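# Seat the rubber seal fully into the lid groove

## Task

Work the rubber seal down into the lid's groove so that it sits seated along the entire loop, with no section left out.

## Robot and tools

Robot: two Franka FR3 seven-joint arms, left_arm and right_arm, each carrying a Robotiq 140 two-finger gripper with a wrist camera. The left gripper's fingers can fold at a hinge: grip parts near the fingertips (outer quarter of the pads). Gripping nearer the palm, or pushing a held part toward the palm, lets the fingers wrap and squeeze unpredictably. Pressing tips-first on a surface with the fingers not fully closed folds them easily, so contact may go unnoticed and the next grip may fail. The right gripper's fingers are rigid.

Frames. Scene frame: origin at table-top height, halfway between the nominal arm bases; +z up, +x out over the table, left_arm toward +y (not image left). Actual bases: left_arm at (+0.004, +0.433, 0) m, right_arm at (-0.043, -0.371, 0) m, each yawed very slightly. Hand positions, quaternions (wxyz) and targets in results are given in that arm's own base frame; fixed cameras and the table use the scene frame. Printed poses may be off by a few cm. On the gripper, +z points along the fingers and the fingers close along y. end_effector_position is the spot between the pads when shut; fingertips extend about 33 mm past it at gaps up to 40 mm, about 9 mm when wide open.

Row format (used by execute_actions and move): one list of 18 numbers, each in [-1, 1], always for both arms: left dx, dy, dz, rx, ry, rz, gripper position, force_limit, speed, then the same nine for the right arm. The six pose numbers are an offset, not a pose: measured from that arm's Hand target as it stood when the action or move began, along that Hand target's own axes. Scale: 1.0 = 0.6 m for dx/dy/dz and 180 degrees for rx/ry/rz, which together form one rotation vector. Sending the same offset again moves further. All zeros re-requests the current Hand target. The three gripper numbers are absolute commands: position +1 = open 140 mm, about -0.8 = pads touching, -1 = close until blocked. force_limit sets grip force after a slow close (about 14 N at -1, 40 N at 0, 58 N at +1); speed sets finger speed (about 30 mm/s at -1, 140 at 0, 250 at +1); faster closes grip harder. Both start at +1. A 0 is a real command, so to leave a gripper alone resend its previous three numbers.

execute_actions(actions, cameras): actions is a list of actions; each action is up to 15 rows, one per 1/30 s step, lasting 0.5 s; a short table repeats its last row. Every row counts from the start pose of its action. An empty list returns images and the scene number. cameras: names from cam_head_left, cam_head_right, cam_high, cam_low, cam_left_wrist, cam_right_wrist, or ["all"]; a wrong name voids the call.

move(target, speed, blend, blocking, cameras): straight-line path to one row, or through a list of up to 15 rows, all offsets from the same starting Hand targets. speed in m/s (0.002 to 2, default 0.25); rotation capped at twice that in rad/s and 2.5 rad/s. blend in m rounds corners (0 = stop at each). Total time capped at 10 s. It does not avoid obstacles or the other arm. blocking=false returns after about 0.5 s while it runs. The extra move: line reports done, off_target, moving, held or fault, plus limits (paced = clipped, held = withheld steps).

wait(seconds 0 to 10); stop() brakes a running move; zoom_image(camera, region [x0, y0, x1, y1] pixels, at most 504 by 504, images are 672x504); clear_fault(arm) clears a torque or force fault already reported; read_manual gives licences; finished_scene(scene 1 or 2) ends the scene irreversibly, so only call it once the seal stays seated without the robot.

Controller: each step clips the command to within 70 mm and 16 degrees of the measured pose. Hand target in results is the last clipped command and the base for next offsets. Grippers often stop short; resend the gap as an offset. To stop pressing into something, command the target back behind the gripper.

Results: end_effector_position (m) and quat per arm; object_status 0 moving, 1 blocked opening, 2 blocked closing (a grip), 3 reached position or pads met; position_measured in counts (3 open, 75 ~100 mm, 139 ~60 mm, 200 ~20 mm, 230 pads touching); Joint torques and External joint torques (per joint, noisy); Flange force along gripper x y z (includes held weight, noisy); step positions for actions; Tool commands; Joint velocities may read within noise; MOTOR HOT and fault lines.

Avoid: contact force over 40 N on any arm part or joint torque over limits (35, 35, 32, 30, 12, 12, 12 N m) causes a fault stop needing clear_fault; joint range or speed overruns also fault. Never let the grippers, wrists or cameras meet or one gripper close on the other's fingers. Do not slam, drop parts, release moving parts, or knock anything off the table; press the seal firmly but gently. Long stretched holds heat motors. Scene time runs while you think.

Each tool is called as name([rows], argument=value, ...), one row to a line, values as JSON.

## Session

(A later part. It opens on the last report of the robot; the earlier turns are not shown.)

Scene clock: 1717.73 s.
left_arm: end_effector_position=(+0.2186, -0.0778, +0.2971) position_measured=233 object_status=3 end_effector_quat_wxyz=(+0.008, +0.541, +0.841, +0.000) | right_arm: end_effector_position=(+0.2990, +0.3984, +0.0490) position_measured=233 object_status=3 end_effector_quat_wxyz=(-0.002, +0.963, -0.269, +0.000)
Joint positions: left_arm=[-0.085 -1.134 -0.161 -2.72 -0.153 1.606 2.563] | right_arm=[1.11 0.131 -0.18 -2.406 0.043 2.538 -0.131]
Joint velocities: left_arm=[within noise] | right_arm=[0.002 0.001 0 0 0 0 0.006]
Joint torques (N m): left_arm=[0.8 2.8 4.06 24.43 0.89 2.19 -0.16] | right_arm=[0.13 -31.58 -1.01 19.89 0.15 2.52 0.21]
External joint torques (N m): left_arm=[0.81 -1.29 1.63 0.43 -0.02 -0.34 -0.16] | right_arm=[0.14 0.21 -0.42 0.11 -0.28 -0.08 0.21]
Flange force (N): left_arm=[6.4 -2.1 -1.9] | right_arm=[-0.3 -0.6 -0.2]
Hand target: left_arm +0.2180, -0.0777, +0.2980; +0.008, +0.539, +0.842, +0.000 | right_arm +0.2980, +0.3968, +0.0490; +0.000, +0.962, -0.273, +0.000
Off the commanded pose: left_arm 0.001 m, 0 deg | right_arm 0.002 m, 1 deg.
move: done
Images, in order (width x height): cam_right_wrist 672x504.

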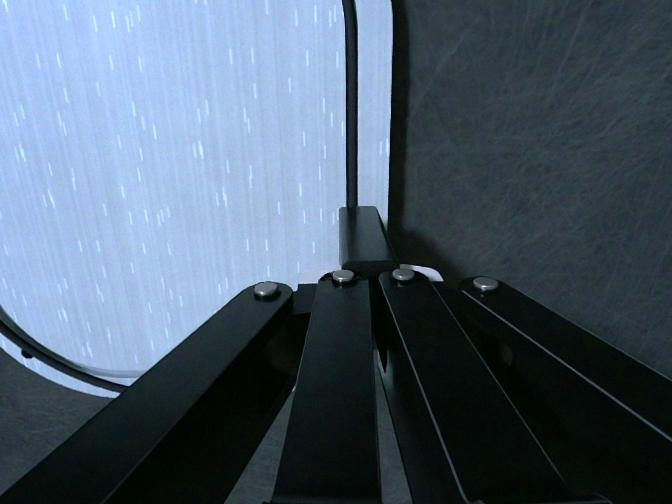

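move(target=[0,0,0,0,0,0,-1,-1,0,0,-0.0035,0.0350,0,0,0,-1,-1,0], speed=0.03)

move([
  [0,0,0,0,0,0,-1,-1,0,0,0.0025,-0.0350,0,0,0,-1,-1,0],
  [0,0,0,0,0,0,-1,-1,0,-0.0333,0.0025,-0.0350,0,0,0,-1,-1,0],
], speed=0.06, blend=[0.004,0], cameras=["cam_right_wrist"])

zoom_image(camera="cam_right_wrist", region=[220, 0, 420, 280])

Scene clock: 1736.20 s.
left_arm: end_effector_position=(+0.2186, -0.0778, +0.2971) position_measured=233 object_status=3 end_effector_quat_wxyz=(+0.008, +0.541, +0.841, +0.000) | right_arm: end_effector_position=(+0.3002, +0.4005, +0.0339) position_measured=233 object_status=3 end_effector_quat_wxyz=(-0.003, +0.962, -0.274, +0.000)
Joint positions: left_arm=[-0.085 -1.134 -0.161 -2.72 -0.153 1.606 2.563] | right_arm=[1.11 0.171 -0.178 -2.403 0.058 2.576 -0.129]
Joint velocities: left_arm=[within noise] | right_arm=[0 0.001 0.001 -0.002 -0.001 0.004 -0.001]
Joint torques (N m): left_arm=[0.77 2.78 4.05 24.4 0.89 2.18 -0.16] | right_arm=[-0.86 -25.91 -0.13 18.01 0.84 3.46 -0.1]
External joint torques (N m): left_arm=[0.74 -1.42 1.56 0.46 -0.02 -0.34 -0.16] | right_arm=[-0.88 6.72 0.61 -1.29 0.44 0.85 -0.1]
Flange force (N): left_arm=[6.5 -2.6 -1.9] | right_arm=[2.1 -10.7 19.0]
Hand target: left_arm +0.2180, -0.0777, +0.2980; +0.008, +0.539, +0.842, +0.000 | right_arm +0.2991, +0.3986, +0.0280; +0.000, +0.962, -0.273, +0.000
Off the commanded pose: left_arm 0.001 m, 0 deg | right_arm 0.006 m, 0 deg.
move: off_target (right_arm)

Scene clock: 1737.73 s.
left_arm: end_effector_position=(+0.2186, -0.0778, +0.2971) position_measured=233 object_status=3 end_effector_quat_wxyz=(+0.008, +0.541, +0.841, +0.000) | right_arm: end_effector_position=(+0.2822, +0.4094, +0.0490) position_measured=233 object_status=3 end_effector_quat_wxyz=(-0.002, +0.963, -0.269, +0.000)
Joint positions: left_arm=[-0.085 -1.134 -0.161 -2.72 -0.153 1.606 2.563] | right_arm=[1.141 0.129 -0.171 -2.409 0.041 2.539 -0.089]
Joint velocities: left_arm=[within noise] | right_arm=[-0.001 0 0 -0.001 0 0.001 0.008]
Joint torques (N m): left_arm=[0.78 2.78 4 24.41 0.88 2.2 -0.16] | right_arm=[0.11 -31.52 -0.99 19.98 0.15 2.52 0.18]
External joint torques (N m): left_arm=[0.81 -1.38 1.58 0.45 -0.02 -0.32 -0.16] | right_arm=[0.17 0.28 -0.39 0.16 -0.28 -0.09 0.18]
Flange force (N): left_arm=[6.5 -2.4 -1.8] | right_arm=[-0.3 -1.0 0.0]
Hand target: left_arm +0.2180, -0.0777, +0.2980; +0.008, +0.539, +0.842, +0.000 | right_arm +0.2813, +0.4078, +0.0490; +0.000, +0.962, -0.273, +0.000
Off the commanded pose: left_arm 0.001 m, 0 deg | right_arm 0.002 m, 1 deg.
move: done
Images, in order (width x height): cam_right_wrist 672x504.

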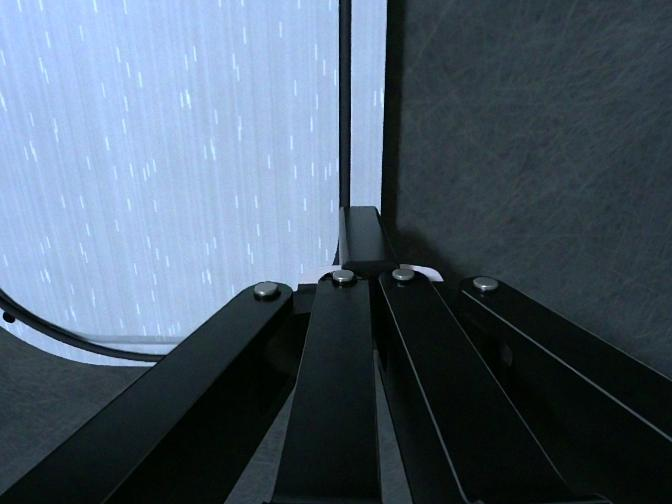

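Scaled by 1.800 from the camera's 672x504 image, which has a finer 960x720 frame.

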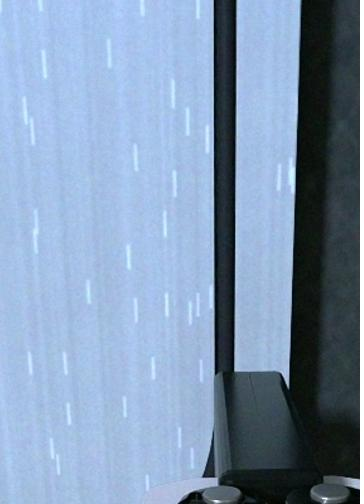

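move(target=[0.3337,0.152,0,0,0,-0.3,-1,-1,0,-0.0091,0.0293,-0.085,0,0,-0.75,-1,-1,0], speed=0.2, cameras=["cam_right_wrist","cam_high"])

zoom_image(camera="cam_right_wrist", region=[100, 0, 480, 270])

Scene clock: 1806.07 s.
left_arm: end_effector_position=(+0.2154, +0.1419, +0.2953) position_measured=233 object_status=3 end_effector_quat_wxyz=(+0.006, +0.101, +0.995, -0.004) | right_arm: end_effector_position=(+0.2679, +0.3969, +0.0998) position_measured=233 object_status=3 end_effector_quat_wxyz=(+0.001, +0.623, +0.783, +0.001)
Joint positions: left_arm=[0.641 -1.002 -0.03 -2.68 -0.039 1.681 2.402] | right_arm=[1.022 -0.027 -0.044 -2.445 -0.004 2.42 -2.387]
Joint velocities: left_arm=[within noise] | right_arm=[0.001 -0.001 0.002 -0.002 0 0.001 -0.006]
Joint torques (N m): left_arm=[0.78 0.77 1.29 25 0.6 2.65 -0.24] | right_arm=[-0.52 -27.69 -0.39 21.72 1.06 2.52 -0.21]
External joint torques (N m): left_arm=[0.8 0.18 1.55 0.43 -0.27 0.18 -0.23] | right_arm=[-0.57 0.65 -0.44 0.35 0.44 -0.09 -0.21]
Flange force (N): left_arm=[1.0 3.3 -1.0] | right_arm=[1.0 3.2 0.9]
Hand target: left_arm +0.2170, +0.1423, +0.2959; +0.007, +0.098, +0.995, -0.004 | right_arm +0.2674, +0.3957, +0.1000; +0.000, +0.620, +0.785, +0.000
Off the commanded pose: left_arm 0.002 m, 0 deg | right_arm 0.001 m, 0 deg.
move: done
Images, in order (width x height): cam_high 672x504, cam_right_wrist 672x504.

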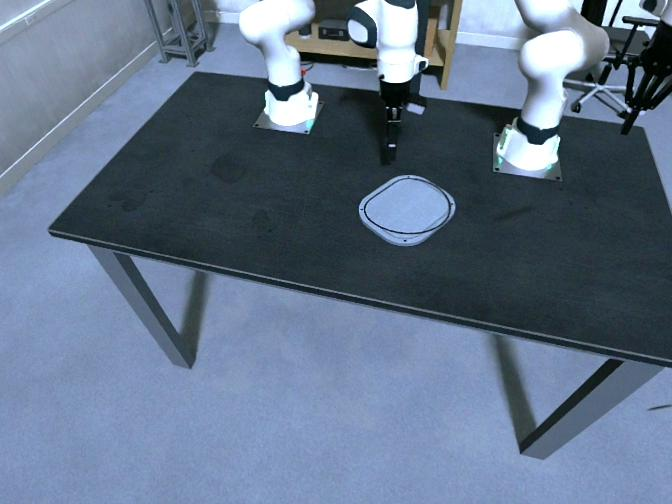

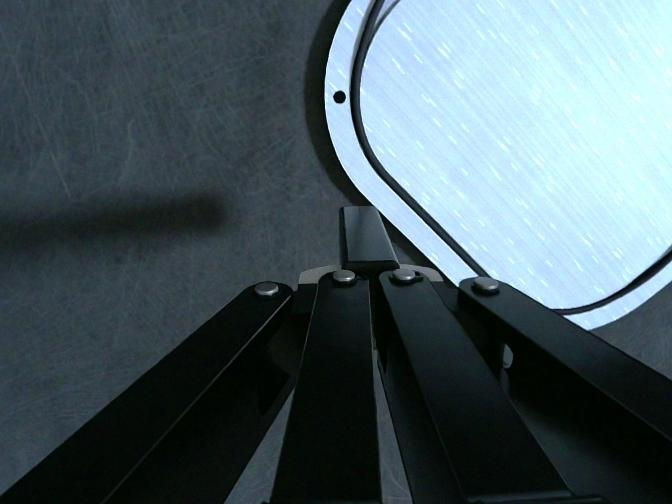

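Scaled by 1.326 from the camera's 672x504 image, which has a finer 960x720 frame.

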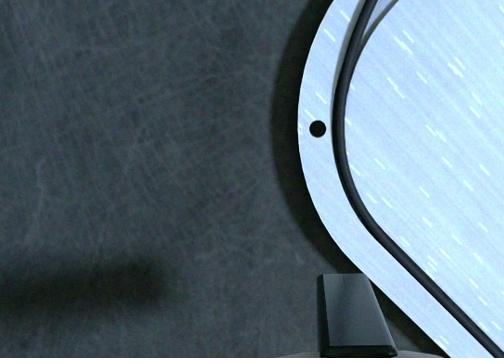

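zoom_image(camera="cam_right_wrist", region=[310, 0, 460, 220])

Scaled by 2.291 from the camera's 672x504 image, which has a finer 960x720 frame.

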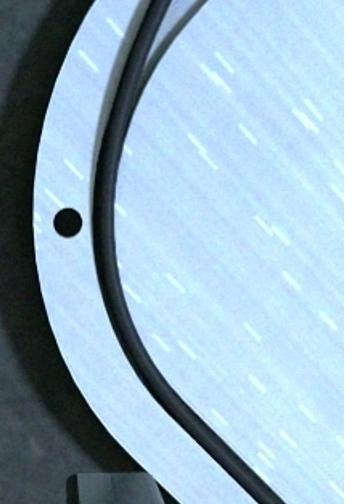

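move(target=[0,0,0,0,0,0,-1,-1,0,0.0335,0.0242,0.085,0,0,0,-1,-1,0], speed=0.08, cameras=["cam_right_wrist"])

zoom_image(camera="cam_right_wrist", region=[240, 0, 470, 280])

Scene clock: 1844.27 s.
left_arm: end_effector_position=(+0.2154, +0.1419, +0.2953) position_measured=233 object_status=3 end_effector_quat_wxyz=(+0.006, +0.101, +0.995, -0.004) | right_arm: end_effector_position=(+0.2766, +0.4169, +0.0494) position_measured=233 object_status=3 end_effector_quat_wxyz=(+0.001, +0.622, +0.783, -0.002)
Joint positions: left_arm=[0.642 -1.002 -0.03 -2.68 -0.039 1.681 2.402] | right_arm=[1.023 0.138 -0.037 -2.39 0.007 2.524 -2.389]
Joint velocities: left_arm=[within noise] | right_arm=[0.001 0 0.001 0.001 0.001 0.005 -0.001]
Joint torques (N m): left_arm=[0.79 0.81 1.32 25.03 0.56 2.66 -0.21] | right_arm=[-0.51 -31.18 0.42 20.7 0.98 2.94 -0.1]
External joint torques (N m): left_arm=[0.8 0.2 1.58 0.49 -0.31 0.19 -0.21] | right_arm=[-0.45 1.4 0.48 0.75 0.43 0.34 -0.1]
Flange force (N): left_arm=[0.9 3.4 -1.1] | right_arm=[3.6 4.4 3.8]
Hand target: left_arm +0.2170, +0.1423, +0.2959; +0.007, +0.098, +0.995, -0.004 | right_arm +0.2769, +0.4186, +0.0490; +0.000, +0.620, +0.785, +0.000
Off the commanded pose: left_arm 0.002 m, 0 deg | right_arm 0.002 m, 0 deg.
move: done
Images, in order (width x height): cam_right_wrist 672x504.

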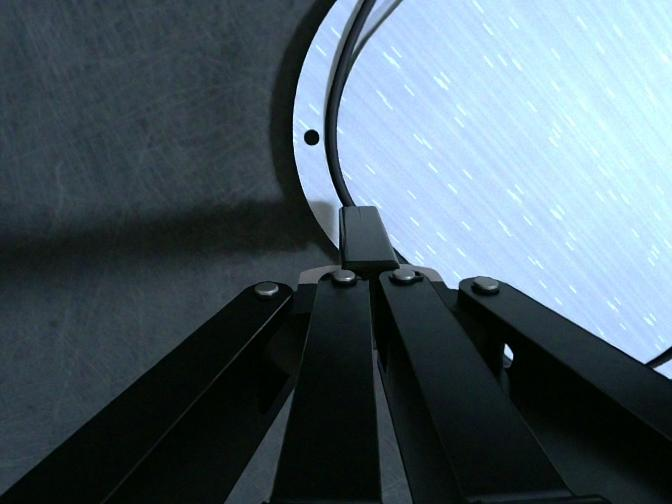

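Scaled by 1.800 from the camera's 672x504 image, which has a finer 960x720 frame.

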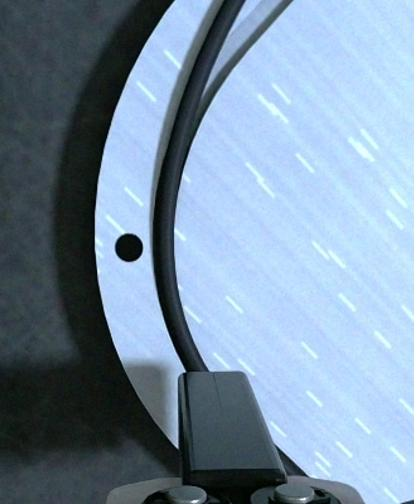

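move(target=[0,0,0,0,0,0,-1,-1,0,0,0,0.0350,0,0,0,-1,-1,0], speed=0.03)

move([
  [0,0,0,0,0,0,-1,-1,0,0,0,-0.0350,0,0,0,-1,-1,0],
  [0,0,0,0,0,0,-1,-1,0,0.025,-0.019,-0.0350,0,0,0,-1,-1,0],
], speed=0.06, blend=[0.004,0], cameras=["cam_right_wrist"])

zoom_image(camera="cam_right_wrist", region=[240, 0, 470, 280])

Scene clock: 1856.07 s.
left_arm: end_effector_position=(+0.2154, +0.1419, +0.2953) position_measured=233 object_status=3 end_effector_quat_wxyz=(+0.006, +0.101, +0.995, -0.004) | right_arm: end_effector_position=(+0.2779, +0.4208, +0.0338) position_measured=233 object_status=3 end_effector_quat_wxyz=(+0.000, +0.622, +0.783, +0.003)
Joint positions: left_arm=[0.642 -1.002 -0.03 -2.68 -0.039 1.681 2.402] | right_arm=[1.023 0.177 -0.035 -2.391 0.01 2.573 -2.39]
Joint velocities: left_arm=[within noise] | right_arm=[-0.001 0.001 0.002 0.001 0 0.005 -0.002]
Joint torques (N m): left_arm=[0.8 0.79 1.32 25.03 0.55 2.66 -0.21] | right_arm=[-1.29 -27.25 0.01 17.95 0.88 3.42 -0.18]
External joint torques (N m): left_arm=[0.75 0.17 1.49 0.47 -0.33 0.18 -0.21] | right_arm=[-1.38 6.03 -0.08 -1.44 0.37 0.8 -0.18]
Flange force (N): left_arm=[0.8 3.2 -1.1] | right_arm=[3.9 7.5 16.3]
Hand target: left_arm +0.2170, +0.1423, +0.2959; +0.007, +0.098, +0.995, -0.004 | right_arm +0.2769, +0.4186, +0.0280; +0.000, +0.620, +0.785, +0.000
Off the commanded pose: left_arm 0.002 m, 0 deg | right_arm 0.006 m, 0 deg.
move: off_target (right_arm)

Scene clock: 1857.47 s.
left_arm: end_effector_position=(+0.2154, +0.1419, +0.2953) position_measured=233 object_status=3 end_effector_quat_wxyz=(+0.006, +0.101, +0.995, -0.004) | right_arm: end_effector_position=(+0.2626, +0.4316, +0.0496) position_measured=233 object_status=3 end_effector_quat_wxyz=(-0.001, +0.617, +0.787, +0.002)
Joint positions: left_arm=[0.642 -1.002 -0.03 -2.68 -0.039 1.681 2.402] | right_arm=[1.049 0.144 -0.025 -2.383 0.009 2.531 -2.366]
Joint velocities: left_arm=[within noise] | right_arm=[0 0 -0.001 -0.001 0 0 0.005]
Joint torques (N m): left_arm=[0.76 0.8 1.31 25.02 0.55 2.65 -0.22] | right_arm=[0.16 -31.92 -0.47 20.68 0.31 2.52 0.19]
External joint torques (N m): left_arm=[0.76 0.2 1.55 0.48 -0.32 0.18 -0.21] | right_arm=[0.24 0.9 -0.43 0.69 -0.24 -0.11 0.19]
Flange force (N): left_arm=[0.8 3.3 -1.1] | right_arm=[3.5 3.0 1.5]
Hand target: left_arm +0.2170, +0.1423, +0.2959; +0.007, +0.098, +0.995, -0.004 | right_arm +0.2623, +0.4306, +0.0490; +0.000, +0.620, +0.785, +0.000
Off the commanded pose: left_arm 0.002 m, 0 deg | right_arm 0.001 m, 1 deg.
move: done
Images, in order (width x height): cam_right_wrist 672x504.

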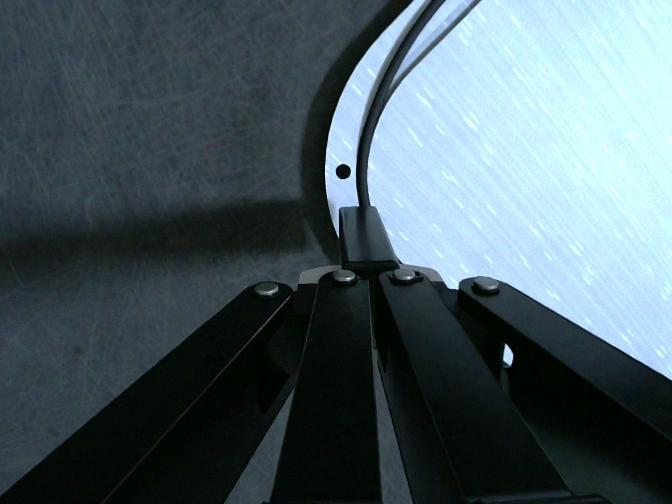

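Scaled by 1.800 from the camera's 672x504 image, which has a finer 960x720 frame.

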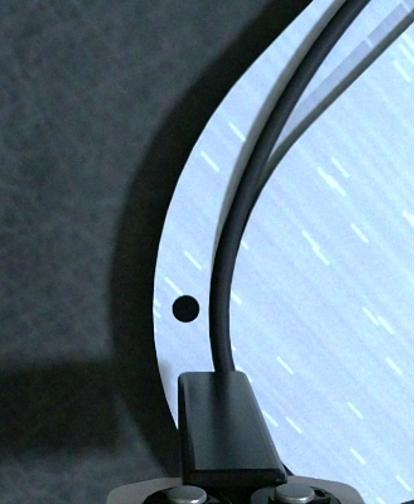

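move([
  [0,0,0,0,0,0,-1,-1,0,0,0.0065,0.015,0,0,0,-1,-1,0],
  [0,0,0,0,0,0,-1,-1,0,0,0.0065,0.0350,0,0,0,-1,-1,0],
], speed=0.03, blend=[0.003,0])

move([
  [0,0,0,0,0,0,-1,-1,0,0,0,-0.0350,0,0,0,-1,-1,0],
  [0,0,0,0,0,0,-1,-1,0,0.033,-0.012,-0.0350,0,0,0,-1,-1,0],
], speed=0.06, blend=[0.004,0], cameras=["cam_right_wrist"])

zoom_image(camera="cam_right_wrist", region=[240, 0, 470, 280])

Scene clock: 1869.53 s.
left_arm: end_effector_position=(+0.2154, +0.1419, +0.2953) position_measured=233 object_status=3 end_effector_quat_wxyz=(+0.006, +0.101, +0.995, -0.004) | right_arm: end_effector_position=(+0.2664, +0.4336, +0.0335) position_measured=233 object_status=3 end_effector_quat_wxyz=(+0.000, +0.619, +0.785, +0.002)
Joint positions: left_arm=[0.642 -1.002 -0.03 -2.68 -0.039 1.681 2.402] | right_arm=[1.048 0.189 -0.027 -2.374 0.009 2.567 -2.364]
Joint velocities: left_arm=[within noise] | right_arm=[0 0.001 0 0 0 0.005 0]
Joint torques (N m): left_arm=[0.77 0.82 1.34 25.03 0.55 2.66 -0.17] | right_arm=[-1.26 -27.39 -0.75 18.28 0.73 3.32 0.02]
External joint torques (N m): left_arm=[0.81 0.26 1.6 0.43 -0.32 0.18 -0.17] | right_arm=[-1.25 6.39 -0.78 -1.13 0.21 0.71 0.02]
Flange force (N): left_arm=[0.9 3.6 -1.0] | right_arm=[5.5 8.6 16.5]
Hand target: left_arm +0.2170, +0.1423, +0.2959; +0.007, +0.098, +0.995, -0.004 | right_arm +0.2661, +0.4315, +0.0280; +0.000, +0.620, +0.785, +0.000
Off the commanded pose: left_arm 0.002 m, 0 deg | right_arm 0.006 m, 0 deg.
move: off_target (right_arm)

Scene clock: 1871.00 s.
left_arm: end_effector_position=(+0.2154, +0.1419, +0.2953) position_measured=233 object_status=3 end_effector_quat_wxyz=(+0.006, +0.101, +0.995, -0.004) | right_arm: end_effector_position=(+0.2550, +0.4503, +0.0502) position_measured=233 object_status=3 end_effector_quat_wxyz=(-0.001, +0.617, +0.787, +0.002)
Joint positions: left_arm=[0.642 -1.002 -0.03 -2.68 -0.039 1.681 2.402] | right_arm=[1.076 0.172 -0.021 -2.341 0.009 2.518 -2.334]
Joint velocities: left_arm=[within noise] | right_arm=[0 0 0.001 0.001 0 -0.001 0.007]
Joint torques (N m): left_arm=[0.81 0.81 1.3 25.03 0.55 2.66 -0.24] | right_arm=[0.13 -32.42 -0.46 20.92 0.4 2.52 0.13]
External joint torques (N m): left_arm=[0.81 0.25 1.55 0.45 -0.32 0.18 -0.24] | right_arm=[0.13 1.55 -0.53 0.72 -0.16 -0.11 0.13]
Flange force (N): left_arm=[0.7 3.4 -1.1] | right_arm=[4.6 4.3 2.8]
Hand target: left_arm +0.2170, +0.1423, +0.2959; +0.007, +0.098, +0.995, -0.004 | right_arm +0.2546, +0.4491, +0.0490; +0.000, +0.620, +0.785, +0.000
Off the commanded pose: left_arm 0.002 m, 0 deg | right_arm 0.002 m, 1 deg.
move: done
Images, in order (width x height): cam_right_wrist 672x504.

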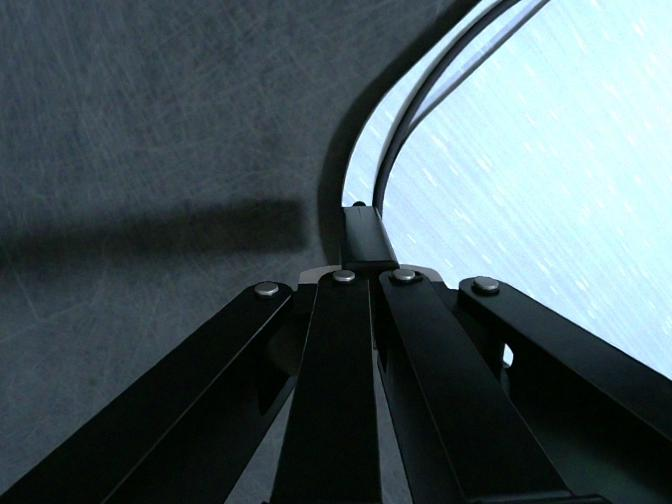

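Scaled by 1.800 from the camera's 672x504 image, which has a finer 960x720 frame.

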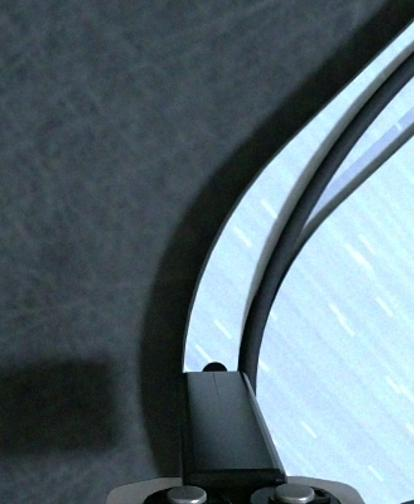

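move([
  [0,0,0,0,0,0,-1,-1,0,0,0.019,0.020,0,0,0,-1,-1,0],
  [0,0,0,0,0,0,-1,-1,0,-0.004,0.015,0.0350,0,0,0,-1,-1,0],
], speed=0.03, blend=[0.002,0])

move(target=[0,0,0,0,0,0,-1,-1,0,0.004,0.004,-0.0350,0,0,0,-1,-1,0], speed=0.06, cameras=["cam_right_wrist"])

zoom_image(camera="cam_right_wrist", region=[240, 0, 470, 280])

Scene clock: 1930.07 s.
left_arm: end_effector_position=(+0.2154, +0.1419, +0.2953) position_measured=233 object_status=3 end_effector_quat_wxyz=(+0.006, +0.101, +0.995, -0.004) | right_arm: end_effector_position=(+0.2647, +0.4516, +0.0336) position_measured=233 object_status=3 end_effector_quat_wxyz=(+0.000, +0.622, +0.783, +0.002)
Joint positions: left_arm=[0.642 -1.002 -0.03 -2.68 -0.039 1.681 2.402] | right_arm=[1.065 0.222 -0.024 -2.324 0.009 2.55 -2.335]
Joint velocities: left_arm=[within noise] | right_arm=[-0.001 0 0 0 0 0.006 -0.001]
Joint torques (N m): left_arm=[0.78 0.79 1.32 25.03 0.55 2.66 -0.22] | right_arm=[-1.49 -29.88 0.05 18.04 0.72 3.35 -0.19]
External joint torques (N m): left_arm=[0.77 0.27 1.55 0.36 -0.32 0.17 -0.22] | right_arm=[-1.39 5.14 0.07 -1.62 0.18 0.73 -0.19]
Flange force (N): left_arm=[0.8 3.4 -0.8] | right_arm=[2.3 5.2 13.4]
Hand target: left_arm +0.2170, +0.1423, +0.2959; +0.007, +0.098, +0.995, -0.004 | right_arm +0.2639, +0.4488, +0.0280; +0.000, +0.620, +0.785, +0.000
Off the commanded pose: left_arm 0.002 m, 0 deg | right_arm 0.006 m, 0 deg.
move: off_target (right_arm)

Scene clock: 1931.10 s.
left_arm: end_effector_position=(+0.2154, +0.1419, +0.2953) position_measured=233 object_status=3 end_effector_quat_wxyz=(+0.006, +0.101, +0.995, -0.004) | right_arm: end_effector_position=(+0.2655, +0.4525, +0.0483) position_measured=233 object_status=3 end_effector_quat_wxyz=(+0.000, +0.623, +0.782, +0.001)
Joint positions: left_arm=[0.642 -1.002 -0.03 -2.68 -0.039 1.681 2.402] | right_arm=[1.064 0.195 -0.024 -2.313 0.009 2.509 -2.335]
Joint velocities: left_arm=[within noise] | right_arm=[0 0 -0.001 0 0 -0.005 -0.001]
Joint torques (N m): left_arm=[0.8 0.8 1.34 25.03 0.56 2.67 -0.2] | right_arm=[-1.01 -34.09 -0.02 20.64 0.62 2.52 -0.12]
External joint torques (N m): left_arm=[0.76 0.19 1.55 0.5 -0.32 0.19 -0.2] | right_arm=[-1.02 0.59 -0.09 0.48 0.06 -0.09 -0.12]
Flange force (N): left_arm=[0.8 3.4 -1.1] | right_arm=[1.3 3.4 0.9]
Hand target: left_arm +0.2170, +0.1423, +0.2959; +0.007, +0.098, +0.995, -0.004 | right_arm +0.2656, +0.4517, +0.0490; +0.000, +0.620, +0.785, +0.000
Off the commanded pose: left_arm 0.002 m, 0 deg | right_arm 0.001 m, 0 deg.
move: done
Images, in order (width x height): cam_right_wrist 672x504.

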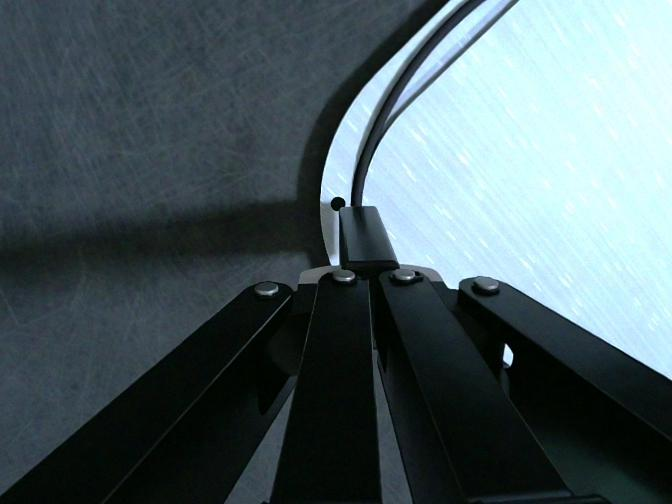

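Scaled by 1.800 from the camera's 672x504 image, which has a finer 960x720 frame.

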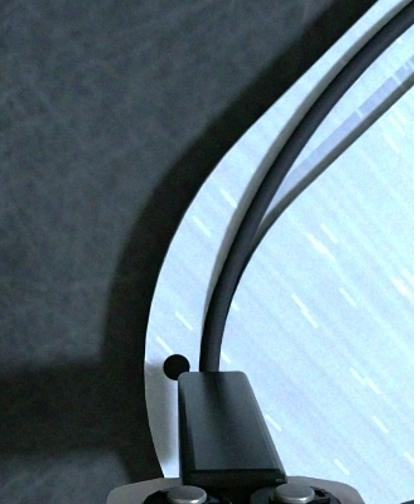

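move(target=[0,0,0,0,0,0,-1,-1,0,0.0362,0.0085,-0.01,0,0,0.1294,-0.325,-1,0], speed=0.06, cameras=["cam_right_wrist"])

zoom_image(camera="cam_right_wrist", region=[240, 0, 470, 280])

Scene clock: 1950.37 s.
left_arm: end_effector_position=(+0.2154, +0.1419, +0.2953) position_measured=233 object_status=3 end_effector_quat_wxyz=(+0.006, +0.101, +0.995, -0.004) | right_arm: end_effector_position=(+0.2664, +0.4750, +0.0562) position_measured=170 object_status=3 end_effector_quat_wxyz=(-0.001, +0.762, +0.648, +0.002)
Joint positions: left_arm=[0.642 -1.002 -0.03 -2.68 -0.039 1.681 2.402] | right_arm=[1.177 0.226 -0.117 -2.242 0.041 2.471 -1.948]
Joint velocities: left_arm=[within noise] | right_arm=[0 0 0.001 0.001 -0.001 0.001 0.004]
Joint torques (N m): left_arm=[0.78 0.79 1.31 25.02 0.55 2.65 -0.2] | right_arm=[0.14 -34.63 -1.13 21.52 1.02 2.55 0.26]
External joint torques (N m): left_arm=[0.75 0.24 1.53 0.44 -0.32 0.17 -0.2] | right_arm=[0.06 1.68 -0.6 0.64 0.44 -0.11 0.26]
Flange force (N): left_arm=[0.8 3.4 -1.0] | right_arm=[6.2 2.2 2.9]
Hand target: left_arm +0.2170, +0.1423, +0.2959; +0.007, +0.098, +0.995, -0.004 | right_arm +0.2656, +0.4740, +0.0549; +0.000, +0.766, +0.643, +0.000
Off the commanded pose: left_arm 0.002 m, 0 deg | right_arm 0.002 m, 1 deg.
move: done
Images, in order (width x height): cam_right_wrist 672x504.

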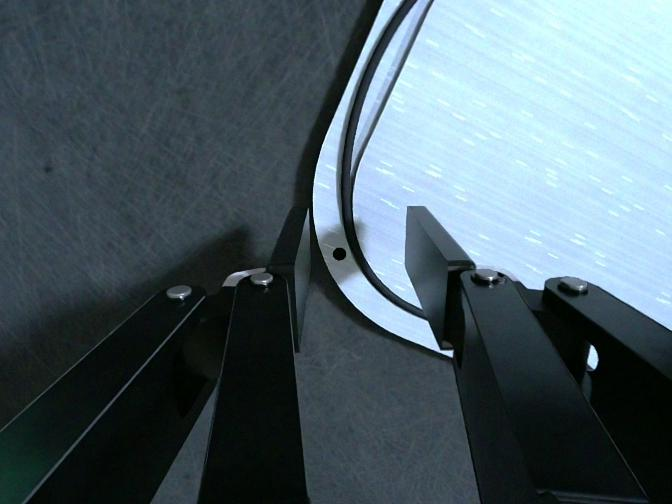

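Scaled by 1.800 from the camera's 672x504 image, which has a finer 960x720 frame.

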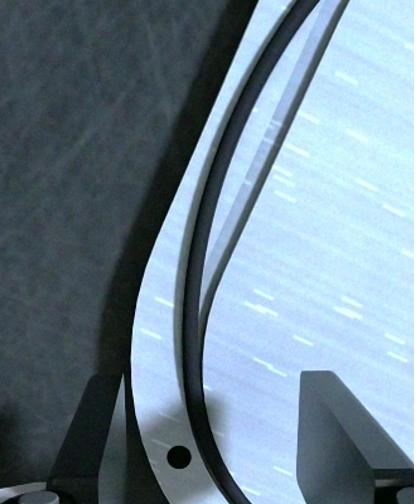

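move(target=[0,0,0,0,0,0,-1,-1,0,0.0483,-0.0063,0.015,0,0,0.0944,-0.325,-1,0], speed=0.06, cameras=["cam_right_wrist"])

zoom_image(camera="cam_right_wrist", region=[240, 0, 470, 280])

Scene clock: 1998.63 s.
left_arm: end_effector_position=(+0.2154, +0.1419, +0.2953) position_measured=233 object_status=3 end_effector_quat_wxyz=(+0.006, +0.101, +0.995, -0.004) | right_arm: end_effector_position=(+0.2676, +0.5042, +0.0472) position_measured=170 object_status=3 end_effector_quat_wxyz=(-0.001, +0.849, +0.528, +0.002)
Joint positions: left_arm=[0.642 -1.002 -0.03 -2.68 -0.039 1.681 2.402] | right_arm=[1.274 0.311 -0.192 -2.147 0.092 2.456 -1.663]
Joint velocities: left_arm=[within noise] | right_arm=[0 0.001 -0.001 0 -0.001 0.001 0.007]
Joint torques (N m): left_arm=[0.79 0.79 1.29 25.05 0.56 2.66 -0.2] | right_arm=[0.21 -37.14 -2.21 21.7 1.02 2.57 0.17]
External joint torques (N m): left_arm=[0.77 0.29 1.49 0.42 -0.32 0.17 -0.2] | right_arm=[0.17 1.6 -0.63 0.69 0.45 -0.1 0.17]
Flange force (N): left_arm=[0.6 3.5 -1.0] | right_arm=[6.6 0.1 2.7]
Hand target: left_arm +0.2170, +0.1423, +0.2959; +0.007, +0.098, +0.995, -0.004 | right_arm +0.2669, +0.5032, +0.0459; +0.000, +0.852, +0.523, +0.000
Off the commanded pose: left_arm 0.002 m, 0 deg | right_arm 0.002 m, 1 deg.
move: done
Images, in order (width x height): cam_right_wrist 672x504.

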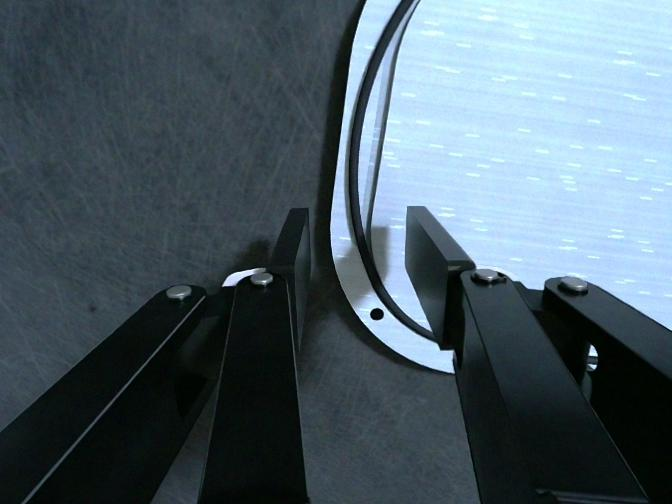

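Scaled by 1.800 from the camera's 672x504 image, which has a finer 960x720 frame.

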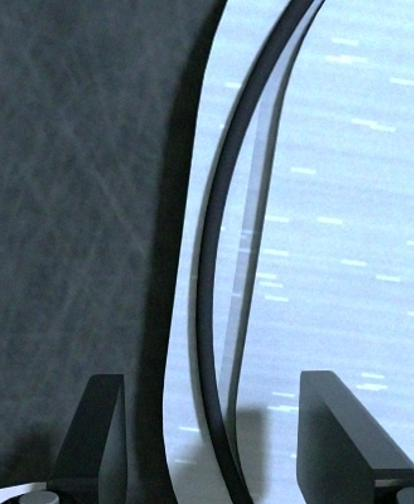

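move([
  [0,0,0,0,0,0,-1,-1,0,0,0.0022,0.0195,0,0,0,-0.325,-1,0],
  [0,0,0,0,0,0,-1,-1,0,0,0.0022,0.0195,0,0,0,-1,-1,-1],
], speed=0.03, cameras=["cam_right_wrist"])

zoom_image(camera="cam_right_wrist", region=[240, 0, 470, 280])

Scene clock: 2012.70 s.
left_arm: end_effector_position=(+0.2154, +0.1419, +0.2953) position_measured=233 object_status=3 end_effector_quat_wxyz=(+0.006, +0.101, +0.995, -0.004) | right_arm: end_effector_position=(+0.2683, +0.5025, +0.0358) position_measured=230 object_status=0 end_effector_quat_wxyz=(+0.001, +0.852, +0.523, +0.000)
Joint positions: left_arm=[0.642 -1.002 -0.03 -2.68 -0.039 1.681 2.402] | right_arm=[1.272 0.335 -0.192 -2.147 0.1 2.472 -1.661]
Joint torques (N m): left_arm=[0.79 0.78 1.36 25.04 0.55 2.66 -0.2] | right_arm=[-0.58 -35.85 -1.49 20.18 0.96 2.95 0.06]
External joint torques (N m): left_arm=[0.76 0.18 1.57 0.49 -0.32 0.18 -0.2] | right_arm=[-0.5 3.45 0.33 -0.59 0.4 0.29 0.06]
Flange force (N): left_arm=[0.9 3.4 -1.1] | right_arm=[6.0 0.7 8.0]
Hand target: left_arm +0.2170, +0.1423, +0.2959; +0.007, +0.098, +0.995, -0.004 | right_arm +0.2680, +0.5026, +0.0342; +0.000, +0.852, +0.523, +0.000
Off the commanded pose: left_arm 0.002 m, 0 deg | right_arm 0.002 m, 0 deg.
move: done
Images, in order (width x height): cam_right_wrist 672x504.

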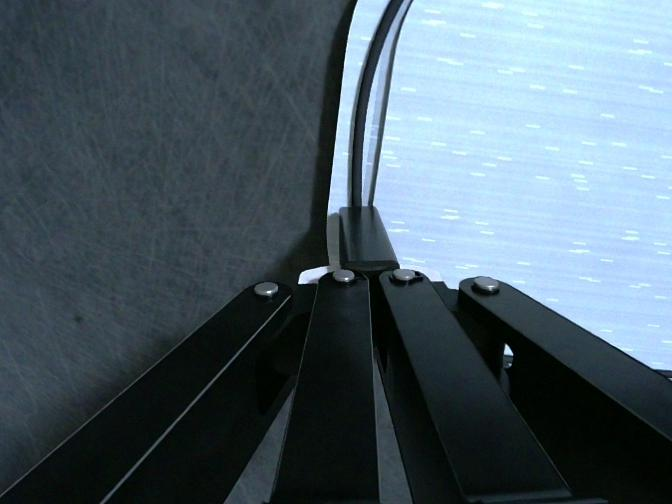

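Scaled by 1.800 from the camera's 672x504 image, which has a finer 960x720 frame.

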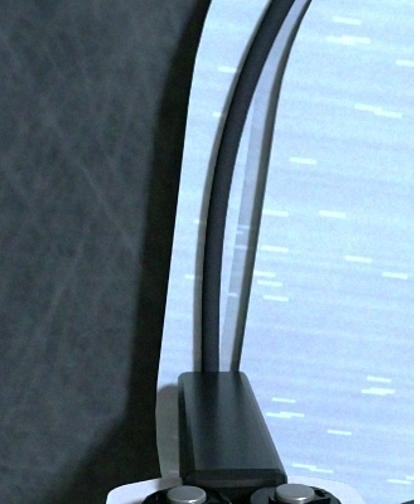

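wait(seconds=0.5)

Scene clock: 2017.43 s.
left_arm: end_effector_position=(+0.2154, +0.1419, +0.2953) position_measured=233 object_status=3 end_effector_quat_wxyz=(+0.006, +0.101, +0.995, -0.004) | right_arm: end_effector_position=(+0.2683, +0.5025, +0.0358) position_measured=230 object_status=3 end_effector_quat_wxyz=(+0.001, +0.852, +0.523, +0.000)
Joint positions: left_arm=[0.642 -1.002 -0.03 -2.68 -0.039 1.681 2.402] | right_arm=[1.272 0.335 -0.192 -2.147 0.1 2.472 -1.661]
Joint torques (N m): left_arm=[0.79 0.77 1.33 25.04 0.55 2.65 -0.21] | right_arm=[-0.61 -35.9 -1.45 20.17 0.97 2.95 0.04]
External joint torques (N m): left_arm=[0.81 0.22 1.59 0.48 -0.32 0.18 -0.21] | right_arm=[-0.58 3.26 0.32 -0.54 0.42 0.3 0.04]
Flange force (N): left_arm=[0.9 3.5 -1.1] | right_arm=[5.8 0.8 7.7]
Hand target: left_arm +0.2170, +0.1423, +0.2959; +0.007, +0.098, +0.995, -0.004 | right_arm +0.2680, +0.5026, +0.0342; +0.000, +0.852, +0.523, +0.000
Tool commands: left_gripper/position=-1.0 left_gripper/force_limit=-1.0 left_gripper/speed=+0.0 right_gripper/position=-1.0 right_gripper/force_limit=-1.0 right_gripper/speed=-1.0
Off the commanded pose: left_arm 0.002 m, 0 deg | right_arm 0.002 m, 0 deg.
wait: 0.50 s; at rest from the start

move([
  [0,0,0,0,0,0,-1,-1,0,0,0,-0.0195,0,0,0,-1,-1,-1],
  [0,0,0,0,0,0,-1,-1,0,0,0,-0.0195,0,0,0,-0.325,-1,0],
], speed=0.04, cameras=["cam_right_wrist"])

zoom_image(camera="cam_right_wrist", region=[240, 0, 470, 280])

Scene clock: 2033.80 s.
left_arm: end_effector_position=(+0.2154, +0.1419, +0.2953) position_measured=233 object_status=3 end_effector_quat_wxyz=(+0.006, +0.101, +0.995, -0.004) | right_arm: end_effector_position=(+0.2681, +0.5029, +0.0449) position_measured=170 object_status=0 end_effector_quat_wxyz=(-0.001, +0.852, +0.524, +0.000)
Joint positions: left_arm=[0.642 -1.002 -0.03 -2.68 -0.039 1.681 2.402] | right_arm=[1.275 0.316 -0.195 -2.146 0.097 2.456 -1.661]
Joint torques (N m): left_arm=[0.77 0.79 1.32 25.03 0.55 2.66 -0.22] | right_arm=[0.32 -38.3 -2.13 21.4 0.39 2.57 0.08]
External joint torques (N m): left_arm=[0.8 0.12 1.59 0.51 -0.32 0.19 -0.22] | right_arm=[0.29 0.44 -0.49 0.51 -0.17 -0.08 0.08]
Flange force (N): left_arm=[1.1 3.2 -1.2] | right_arm=[2.8 -0.3 0.2]
Hand target: left_arm +0.2170, +0.1423, +0.2959; +0.007, +0.098, +0.995, -0.004 | right_arm +0.2680, +0.5026, +0.0459; +0.000, +0.852, +0.523, +0.000
Off the commanded pose: left_arm 0.002 m, 0 deg | right_arm 0.001 m, 0 deg.
move: done
Images, in order (width x height): cam_right_wrist 672x504.

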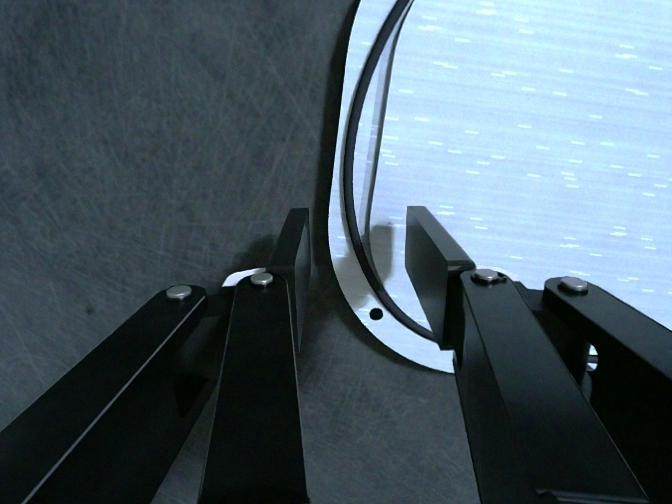

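Scaled by 1.800 from the camera's 672x504 image, which has a finer 960x720 frame.

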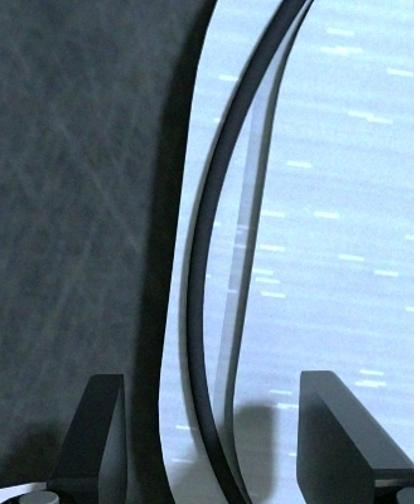

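move([
  [0,0,0,0,0,0,-1,-1,0,0,-0.0017,0.0215,0,0,0,-0.325,-1,0],
  [0,0,0,0,0,0,-1,-1,0,0,-0.0017,0.0215,0,0,0,-1,-1,-1],
], speed=0.03, cameras=["cam_right_wrist"])

wait(seconds=0.5)

Scene clock: 2045.77 s.
left_arm: end_effector_position=(+0.2154, +0.1419, +0.2953) position_measured=233 object_status=3 end_effector_quat_wxyz=(+0.006, +0.101, +0.995, -0.004) | right_arm: end_effector_position=(+0.2677, +0.5029, +0.0346) position_measured=226 object_status=2 end_effector_quat_wxyz=(+0.001, +0.852, +0.524, +0.000)
Joint positions: left_arm=[0.642 -1.002 -0.03 -2.68 -0.039 1.681 2.402] | right_arm=[1.275 0.337 -0.193 -2.147 0.102 2.475 -1.661]
Joint torques (N m): left_arm=[0.78 0.78 1.3 25.03 0.55 2.65 -0.21] | right_arm=[-0.44 -37.61 -1.5 20.82 0.99 2.93 0.03]
External joint torques (N m): left_arm=[0.76 0.16 1.51 0.5 -0.32 0.18 -0.21] | right_arm=[-0.42 1.65 0.28 0.13 0.44 0.27 0.03]
Flange force (N): left_arm=[0.9 3.2 -1.2] | right_arm=[4.4 0.6 4.3]
Hand target: left_arm +0.2170, +0.1423, +0.2959; +0.007, +0.098, +0.995, -0.004 | right_arm +0.2671, +0.5031, +0.0330; +0.000, +0.852, +0.523, +0.000
Off the commanded pose: left_arm 0.002 m, 0 deg | right_arm 0.002 m, 0 deg.
move: done
Images, in order (width x height): cam_right_wrist 672x504.

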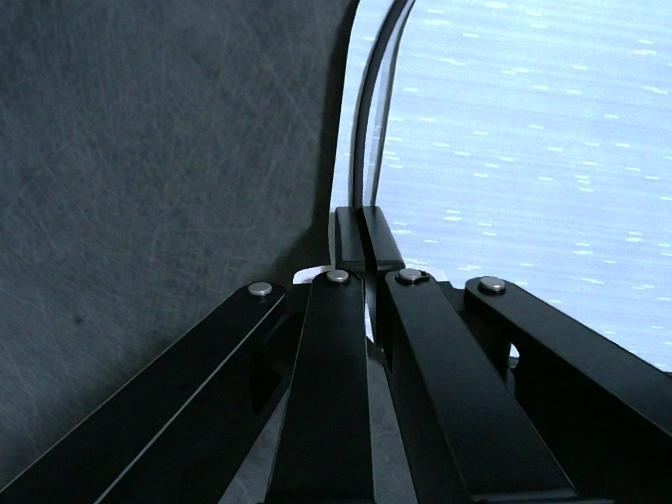

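Scene clock: 2046.27 s.
left_arm: end_effector_position=(+0.2154, +0.1419, +0.2953) position_measured=233 object_status=3 end_effector_quat_wxyz=(+0.006, +0.101, +0.995, -0.004) | right_arm: end_effector_position=(+0.2677, +0.5029, +0.0346) position_measured=226 object_status=2 end_effector_quat_wxyz=(+0.001, +0.852, +0.524, +0.000)
Joint positions: left_arm=[0.642 -1.002 -0.03 -2.68 -0.039 1.681 2.402] | right_arm=[1.275 0.337 -0.193 -2.147 0.102 2.475 -1.661]
Joint torques (N m): left_arm=[0.81 0.77 1.33 25.03 0.55 2.66 -0.22] | right_arm=[-0.47 -37.69 -1.47 20.82 0.98 2.91 0.04]
External joint torques (N m): left_arm=[0.81 0.15 1.57 0.48 -0.32 0.19 -0.22] | right_arm=[-0.3 1.58 0.45 0.14 0.43 0.26 0.03]
Flange force (N): left_arm=[1.0 3.3 -1.1] | right_arm=[4.3 0.4 4.2]
Hand target: left_arm +0.2170, +0.1423, +0.2959; +0.007, +0.098, +0.995, -0.004 | right_arm +0.2671, +0.5031, +0.0330; +0.000, +0.852, +0.523, +0.000
Tool commands: left_gripper/position=-1.0 left_gripper/force_limit=-1.0 left_gripper/speed=+0.0 right_gripper/position=-1.0 right_gripper/force_limit=-1.0 right_gripper/speed=-1.0
Off the commanded pose: left_arm 0.002 m, 0 deg | right_arm 0.002 m, 0 deg.
wait: 0.50 s; at rest by 0.17 s

zoom_image(camera="cam_right_wrist", region=[300, 100, 430, 240])

Scaled by 3.600 from the camera's 672x504 image, which has a finer 960x720 frame.
This view is cut from an older image: the scene may have changed since it was taken.

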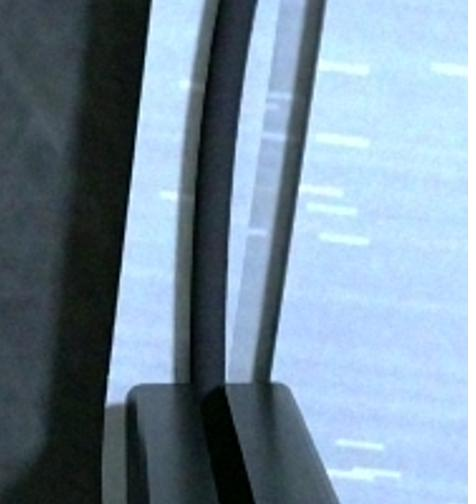

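move(target=[0,0,0,0,0,0,-1,-1,0,0.0033,0.0083,0,0,0,0.028,-1,-1,-1], speed=0.02, cameras=["cam_right_wrist"])

zoom_image(camera="cam_right_wrist", region=[300, 100, 430, 240])

Scene clock: 2076.57 s.
left_arm: end_effector_position=(+0.2154, +0.1419, +0.2953) position_measured=233 object_status=3 end_effector_quat_wxyz=(+0.006, +0.101, +0.995, -0.004) | right_arm: end_effector_position=(+0.2726, +0.5025, +0.0341) position_measured=226 object_status=2 end_effector_quat_wxyz=(+0.000, +0.872, +0.490, +0.000)
Joint positions: left_arm=[0.642 -1.002 -0.03 -2.68 -0.039 1.681 2.402] | right_arm=[1.29 0.344 -0.216 -2.141 0.117 2.475 -1.601]
Joint velocities: left_arm=[within noise] | right_arm=[0 0.001 0 0.001 -0.001 0 0.005]
Joint torques (N m): left_arm=[0.78 0.78 1.34 25.03 0.56 2.66 -0.2] | right_arm=[0.15 -37.53 -2.57 21.36 1.01 2.76 0.24]
External joint torques (N m): left_arm=[0.76 0.13 1.56 0.55 -0.31 0.2 -0.2] | right_arm=[0.09 1.87 -0.57 0.62 0.46 0.1 0.24]
Flange force (N): left_arm=[1.0 3.3 -1.2] | right_arm=[6.7 -0.5 3.8]
Hand target: left_arm +0.2170, +0.1423, +0.2959; +0.007, +0.098, +0.995, -0.004 | right_arm +0.2725, +0.5026, +0.0330; +0.000, +0.874, +0.485, +0.000
Off the commanded pose: left_arm 0.002 m, 0 deg | right_arm 0.001 m, 1 deg.
move: done
Images, in order (width x height): cam_right_wrist 672x504.

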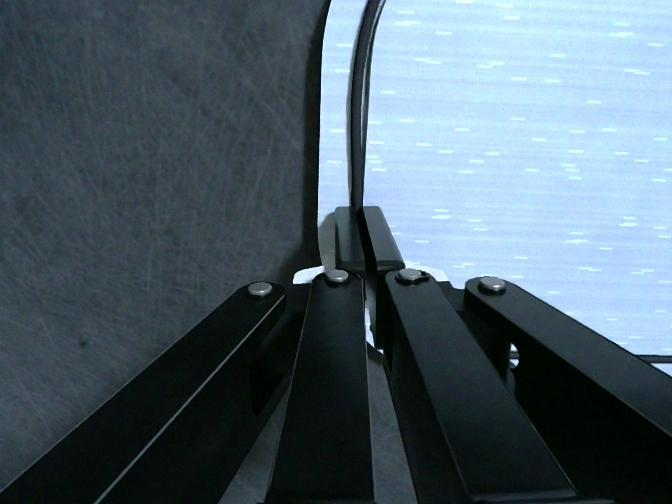

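Scaled by 3.600 from the camera's 672x504 image, which has a finer 960x720 frame.

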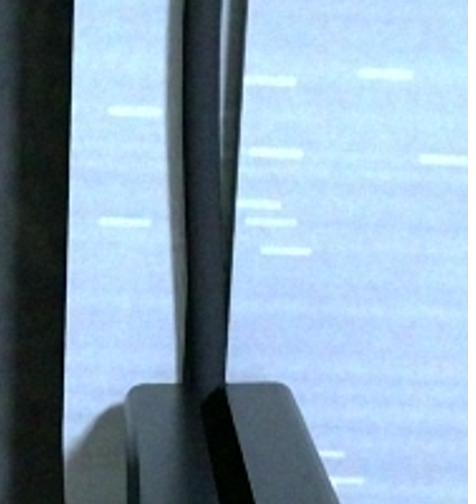

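move(target=[0,0,0,0,0,0,-1,-1,0,0,0.0005,0.0097,0,0,0,-1,-1,-1], speed=0.02)

Scene clock: 2081.97 s.
left_arm: end_effector_position=(+0.2154, +0.1419, +0.2953) position_measured=233 object_status=3 end_effector_quat_wxyz=(+0.006, +0.101, +0.995, -0.004) | right_arm: end_effector_position=(+0.2730, +0.5035, +0.0321) position_measured=226 object_status=2 end_effector_quat_wxyz=(-0.001, +0.873, +0.488, +0.001)
Joint positions: left_arm=[0.642 -1.002 -0.03 -2.68 -0.039 1.681 2.402] | right_arm=[1.29 0.349 -0.216 -2.139 0.121 2.48 -1.599]
Joint velocities: left_arm=[within noise] | right_arm=[0 0.001 -0.001 0 0.001 0.004 -0.001]
Joint torques (N m): left_arm=[0.78 0.79 1.34 25.02 0.55 2.66 -0.23] | right_arm=[-0.52 -33.86 -2 19.83 1.03 3.24 0.03]
External joint torques (N m): left_arm=[0.75 0.22 1.55 0.46 -0.33 0.18 -0.23] | right_arm=[-0.6 5.47 0.02 -0.78 0.48 0.58 0.03]
Flange force (N): left_arm=[0.8 3.3 -1.1] | right_arm=[9.7 0.5 12.8]
Hand target: left_arm +0.2170, +0.1423, +0.2959; +0.007, +0.098, +0.995, -0.004 | right_arm +0.2727, +0.5024, +0.0272; +0.000, +0.874, +0.485, +0.000
Off the commanded pose: left_arm 0.002 m, 0 deg | right_arm 0.005 m, 0 deg.
move: off_target (right_arm)

move([
  [0,0,0,0,0,0,-1,-1,0,0,0,-0.0033,0,0,0,-1,-1,-1],
  [0,0,0,0,0,0,-1,-1,0,0,0,-0.0033,0,0,0,-0.66,-1,-1],
  [0,0,0,0,0,0,-1,-1,0,0,0,-0.030,0,0,0,-0.66,-1,-1],
  [0,0,0,0,0,0,-1,-1,0,0,0,-0.030,0,0,0,-1,-1,0],
], speed=0.03, cameras=["cam_right_wrist"])

zoom_image(camera="cam_right_wrist", region=[260, 0, 460, 240])

Scene clock: 2093.47 s.
left_arm: end_effector_position=(+0.2154, +0.1419, +0.2953) position_measured=233 object_status=3 end_effector_quat_wxyz=(+0.006, +0.101, +0.995, -0.004) | right_arm: end_effector_position=(+0.2729, +0.5027, +0.0443) position_measured=233 object_status=3 end_effector_quat_wxyz=(-0.001, +0.873, +0.488, +0.000)
Joint positions: left_arm=[0.642 -1.002 -0.03 -2.68 -0.039 1.681 2.402] | right_arm=[1.301 0.325 -0.229 -2.139 0.115 2.453 -1.596]
Joint velocities: left_arm=[within noise] | right_arm=[0.004 -0.002 -0.003 0.001 -0.001 0 0]
Joint torques (N m): left_arm=[0.75 0.79 1.35 25.06 0.55 2.66 -0.2] | right_arm=[-0.17 -38.12 -2.37 21.44 0.61 2.56 0.2]
External joint torques (N m): left_arm=[0.77 0.27 1.56 0.44 -0.32 0.18 -0.19] | right_arm=[-0.01 0.86 -0.14 0.42 0.04 -0.11 0.2]
Flange force (N): left_arm=[0.7 3.5 -1.0] | right_arm=[3.8 -0.5 1.2]
Hand target: left_arm +0.2170, +0.1423, +0.2959; +0.007, +0.098, +0.995, -0.004 | right_arm +0.2727, +0.5024, +0.0452; +0.000, +0.874, +0.485, +0.000
Off the commanded pose: left_arm 0.002 m, 0 deg | right_arm 0.001 m, 0 deg.
move: done
Images, in order (width x height): cam_right_wrist 672x504.

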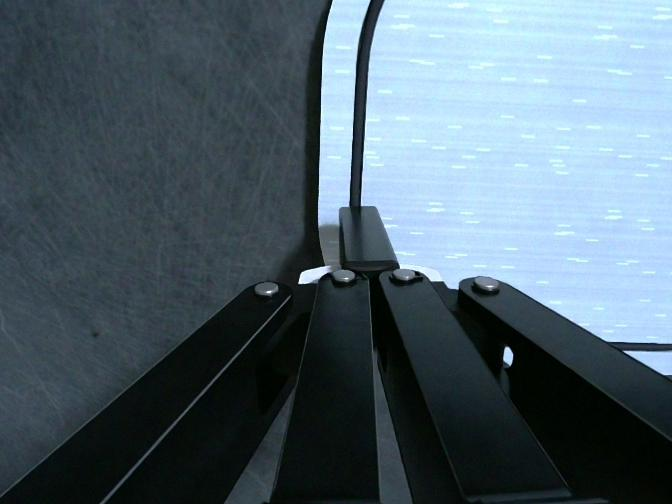

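Scaled by 2.100 from the camera's 672x504 image, which has a finer 960x720 frame.

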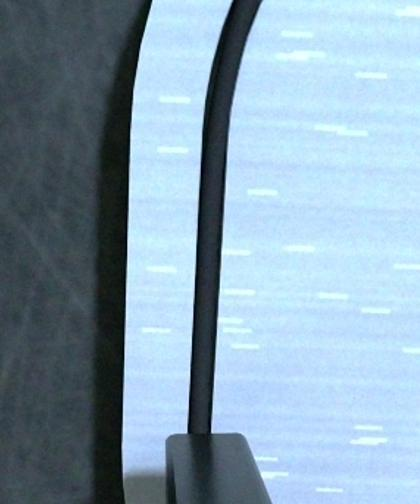

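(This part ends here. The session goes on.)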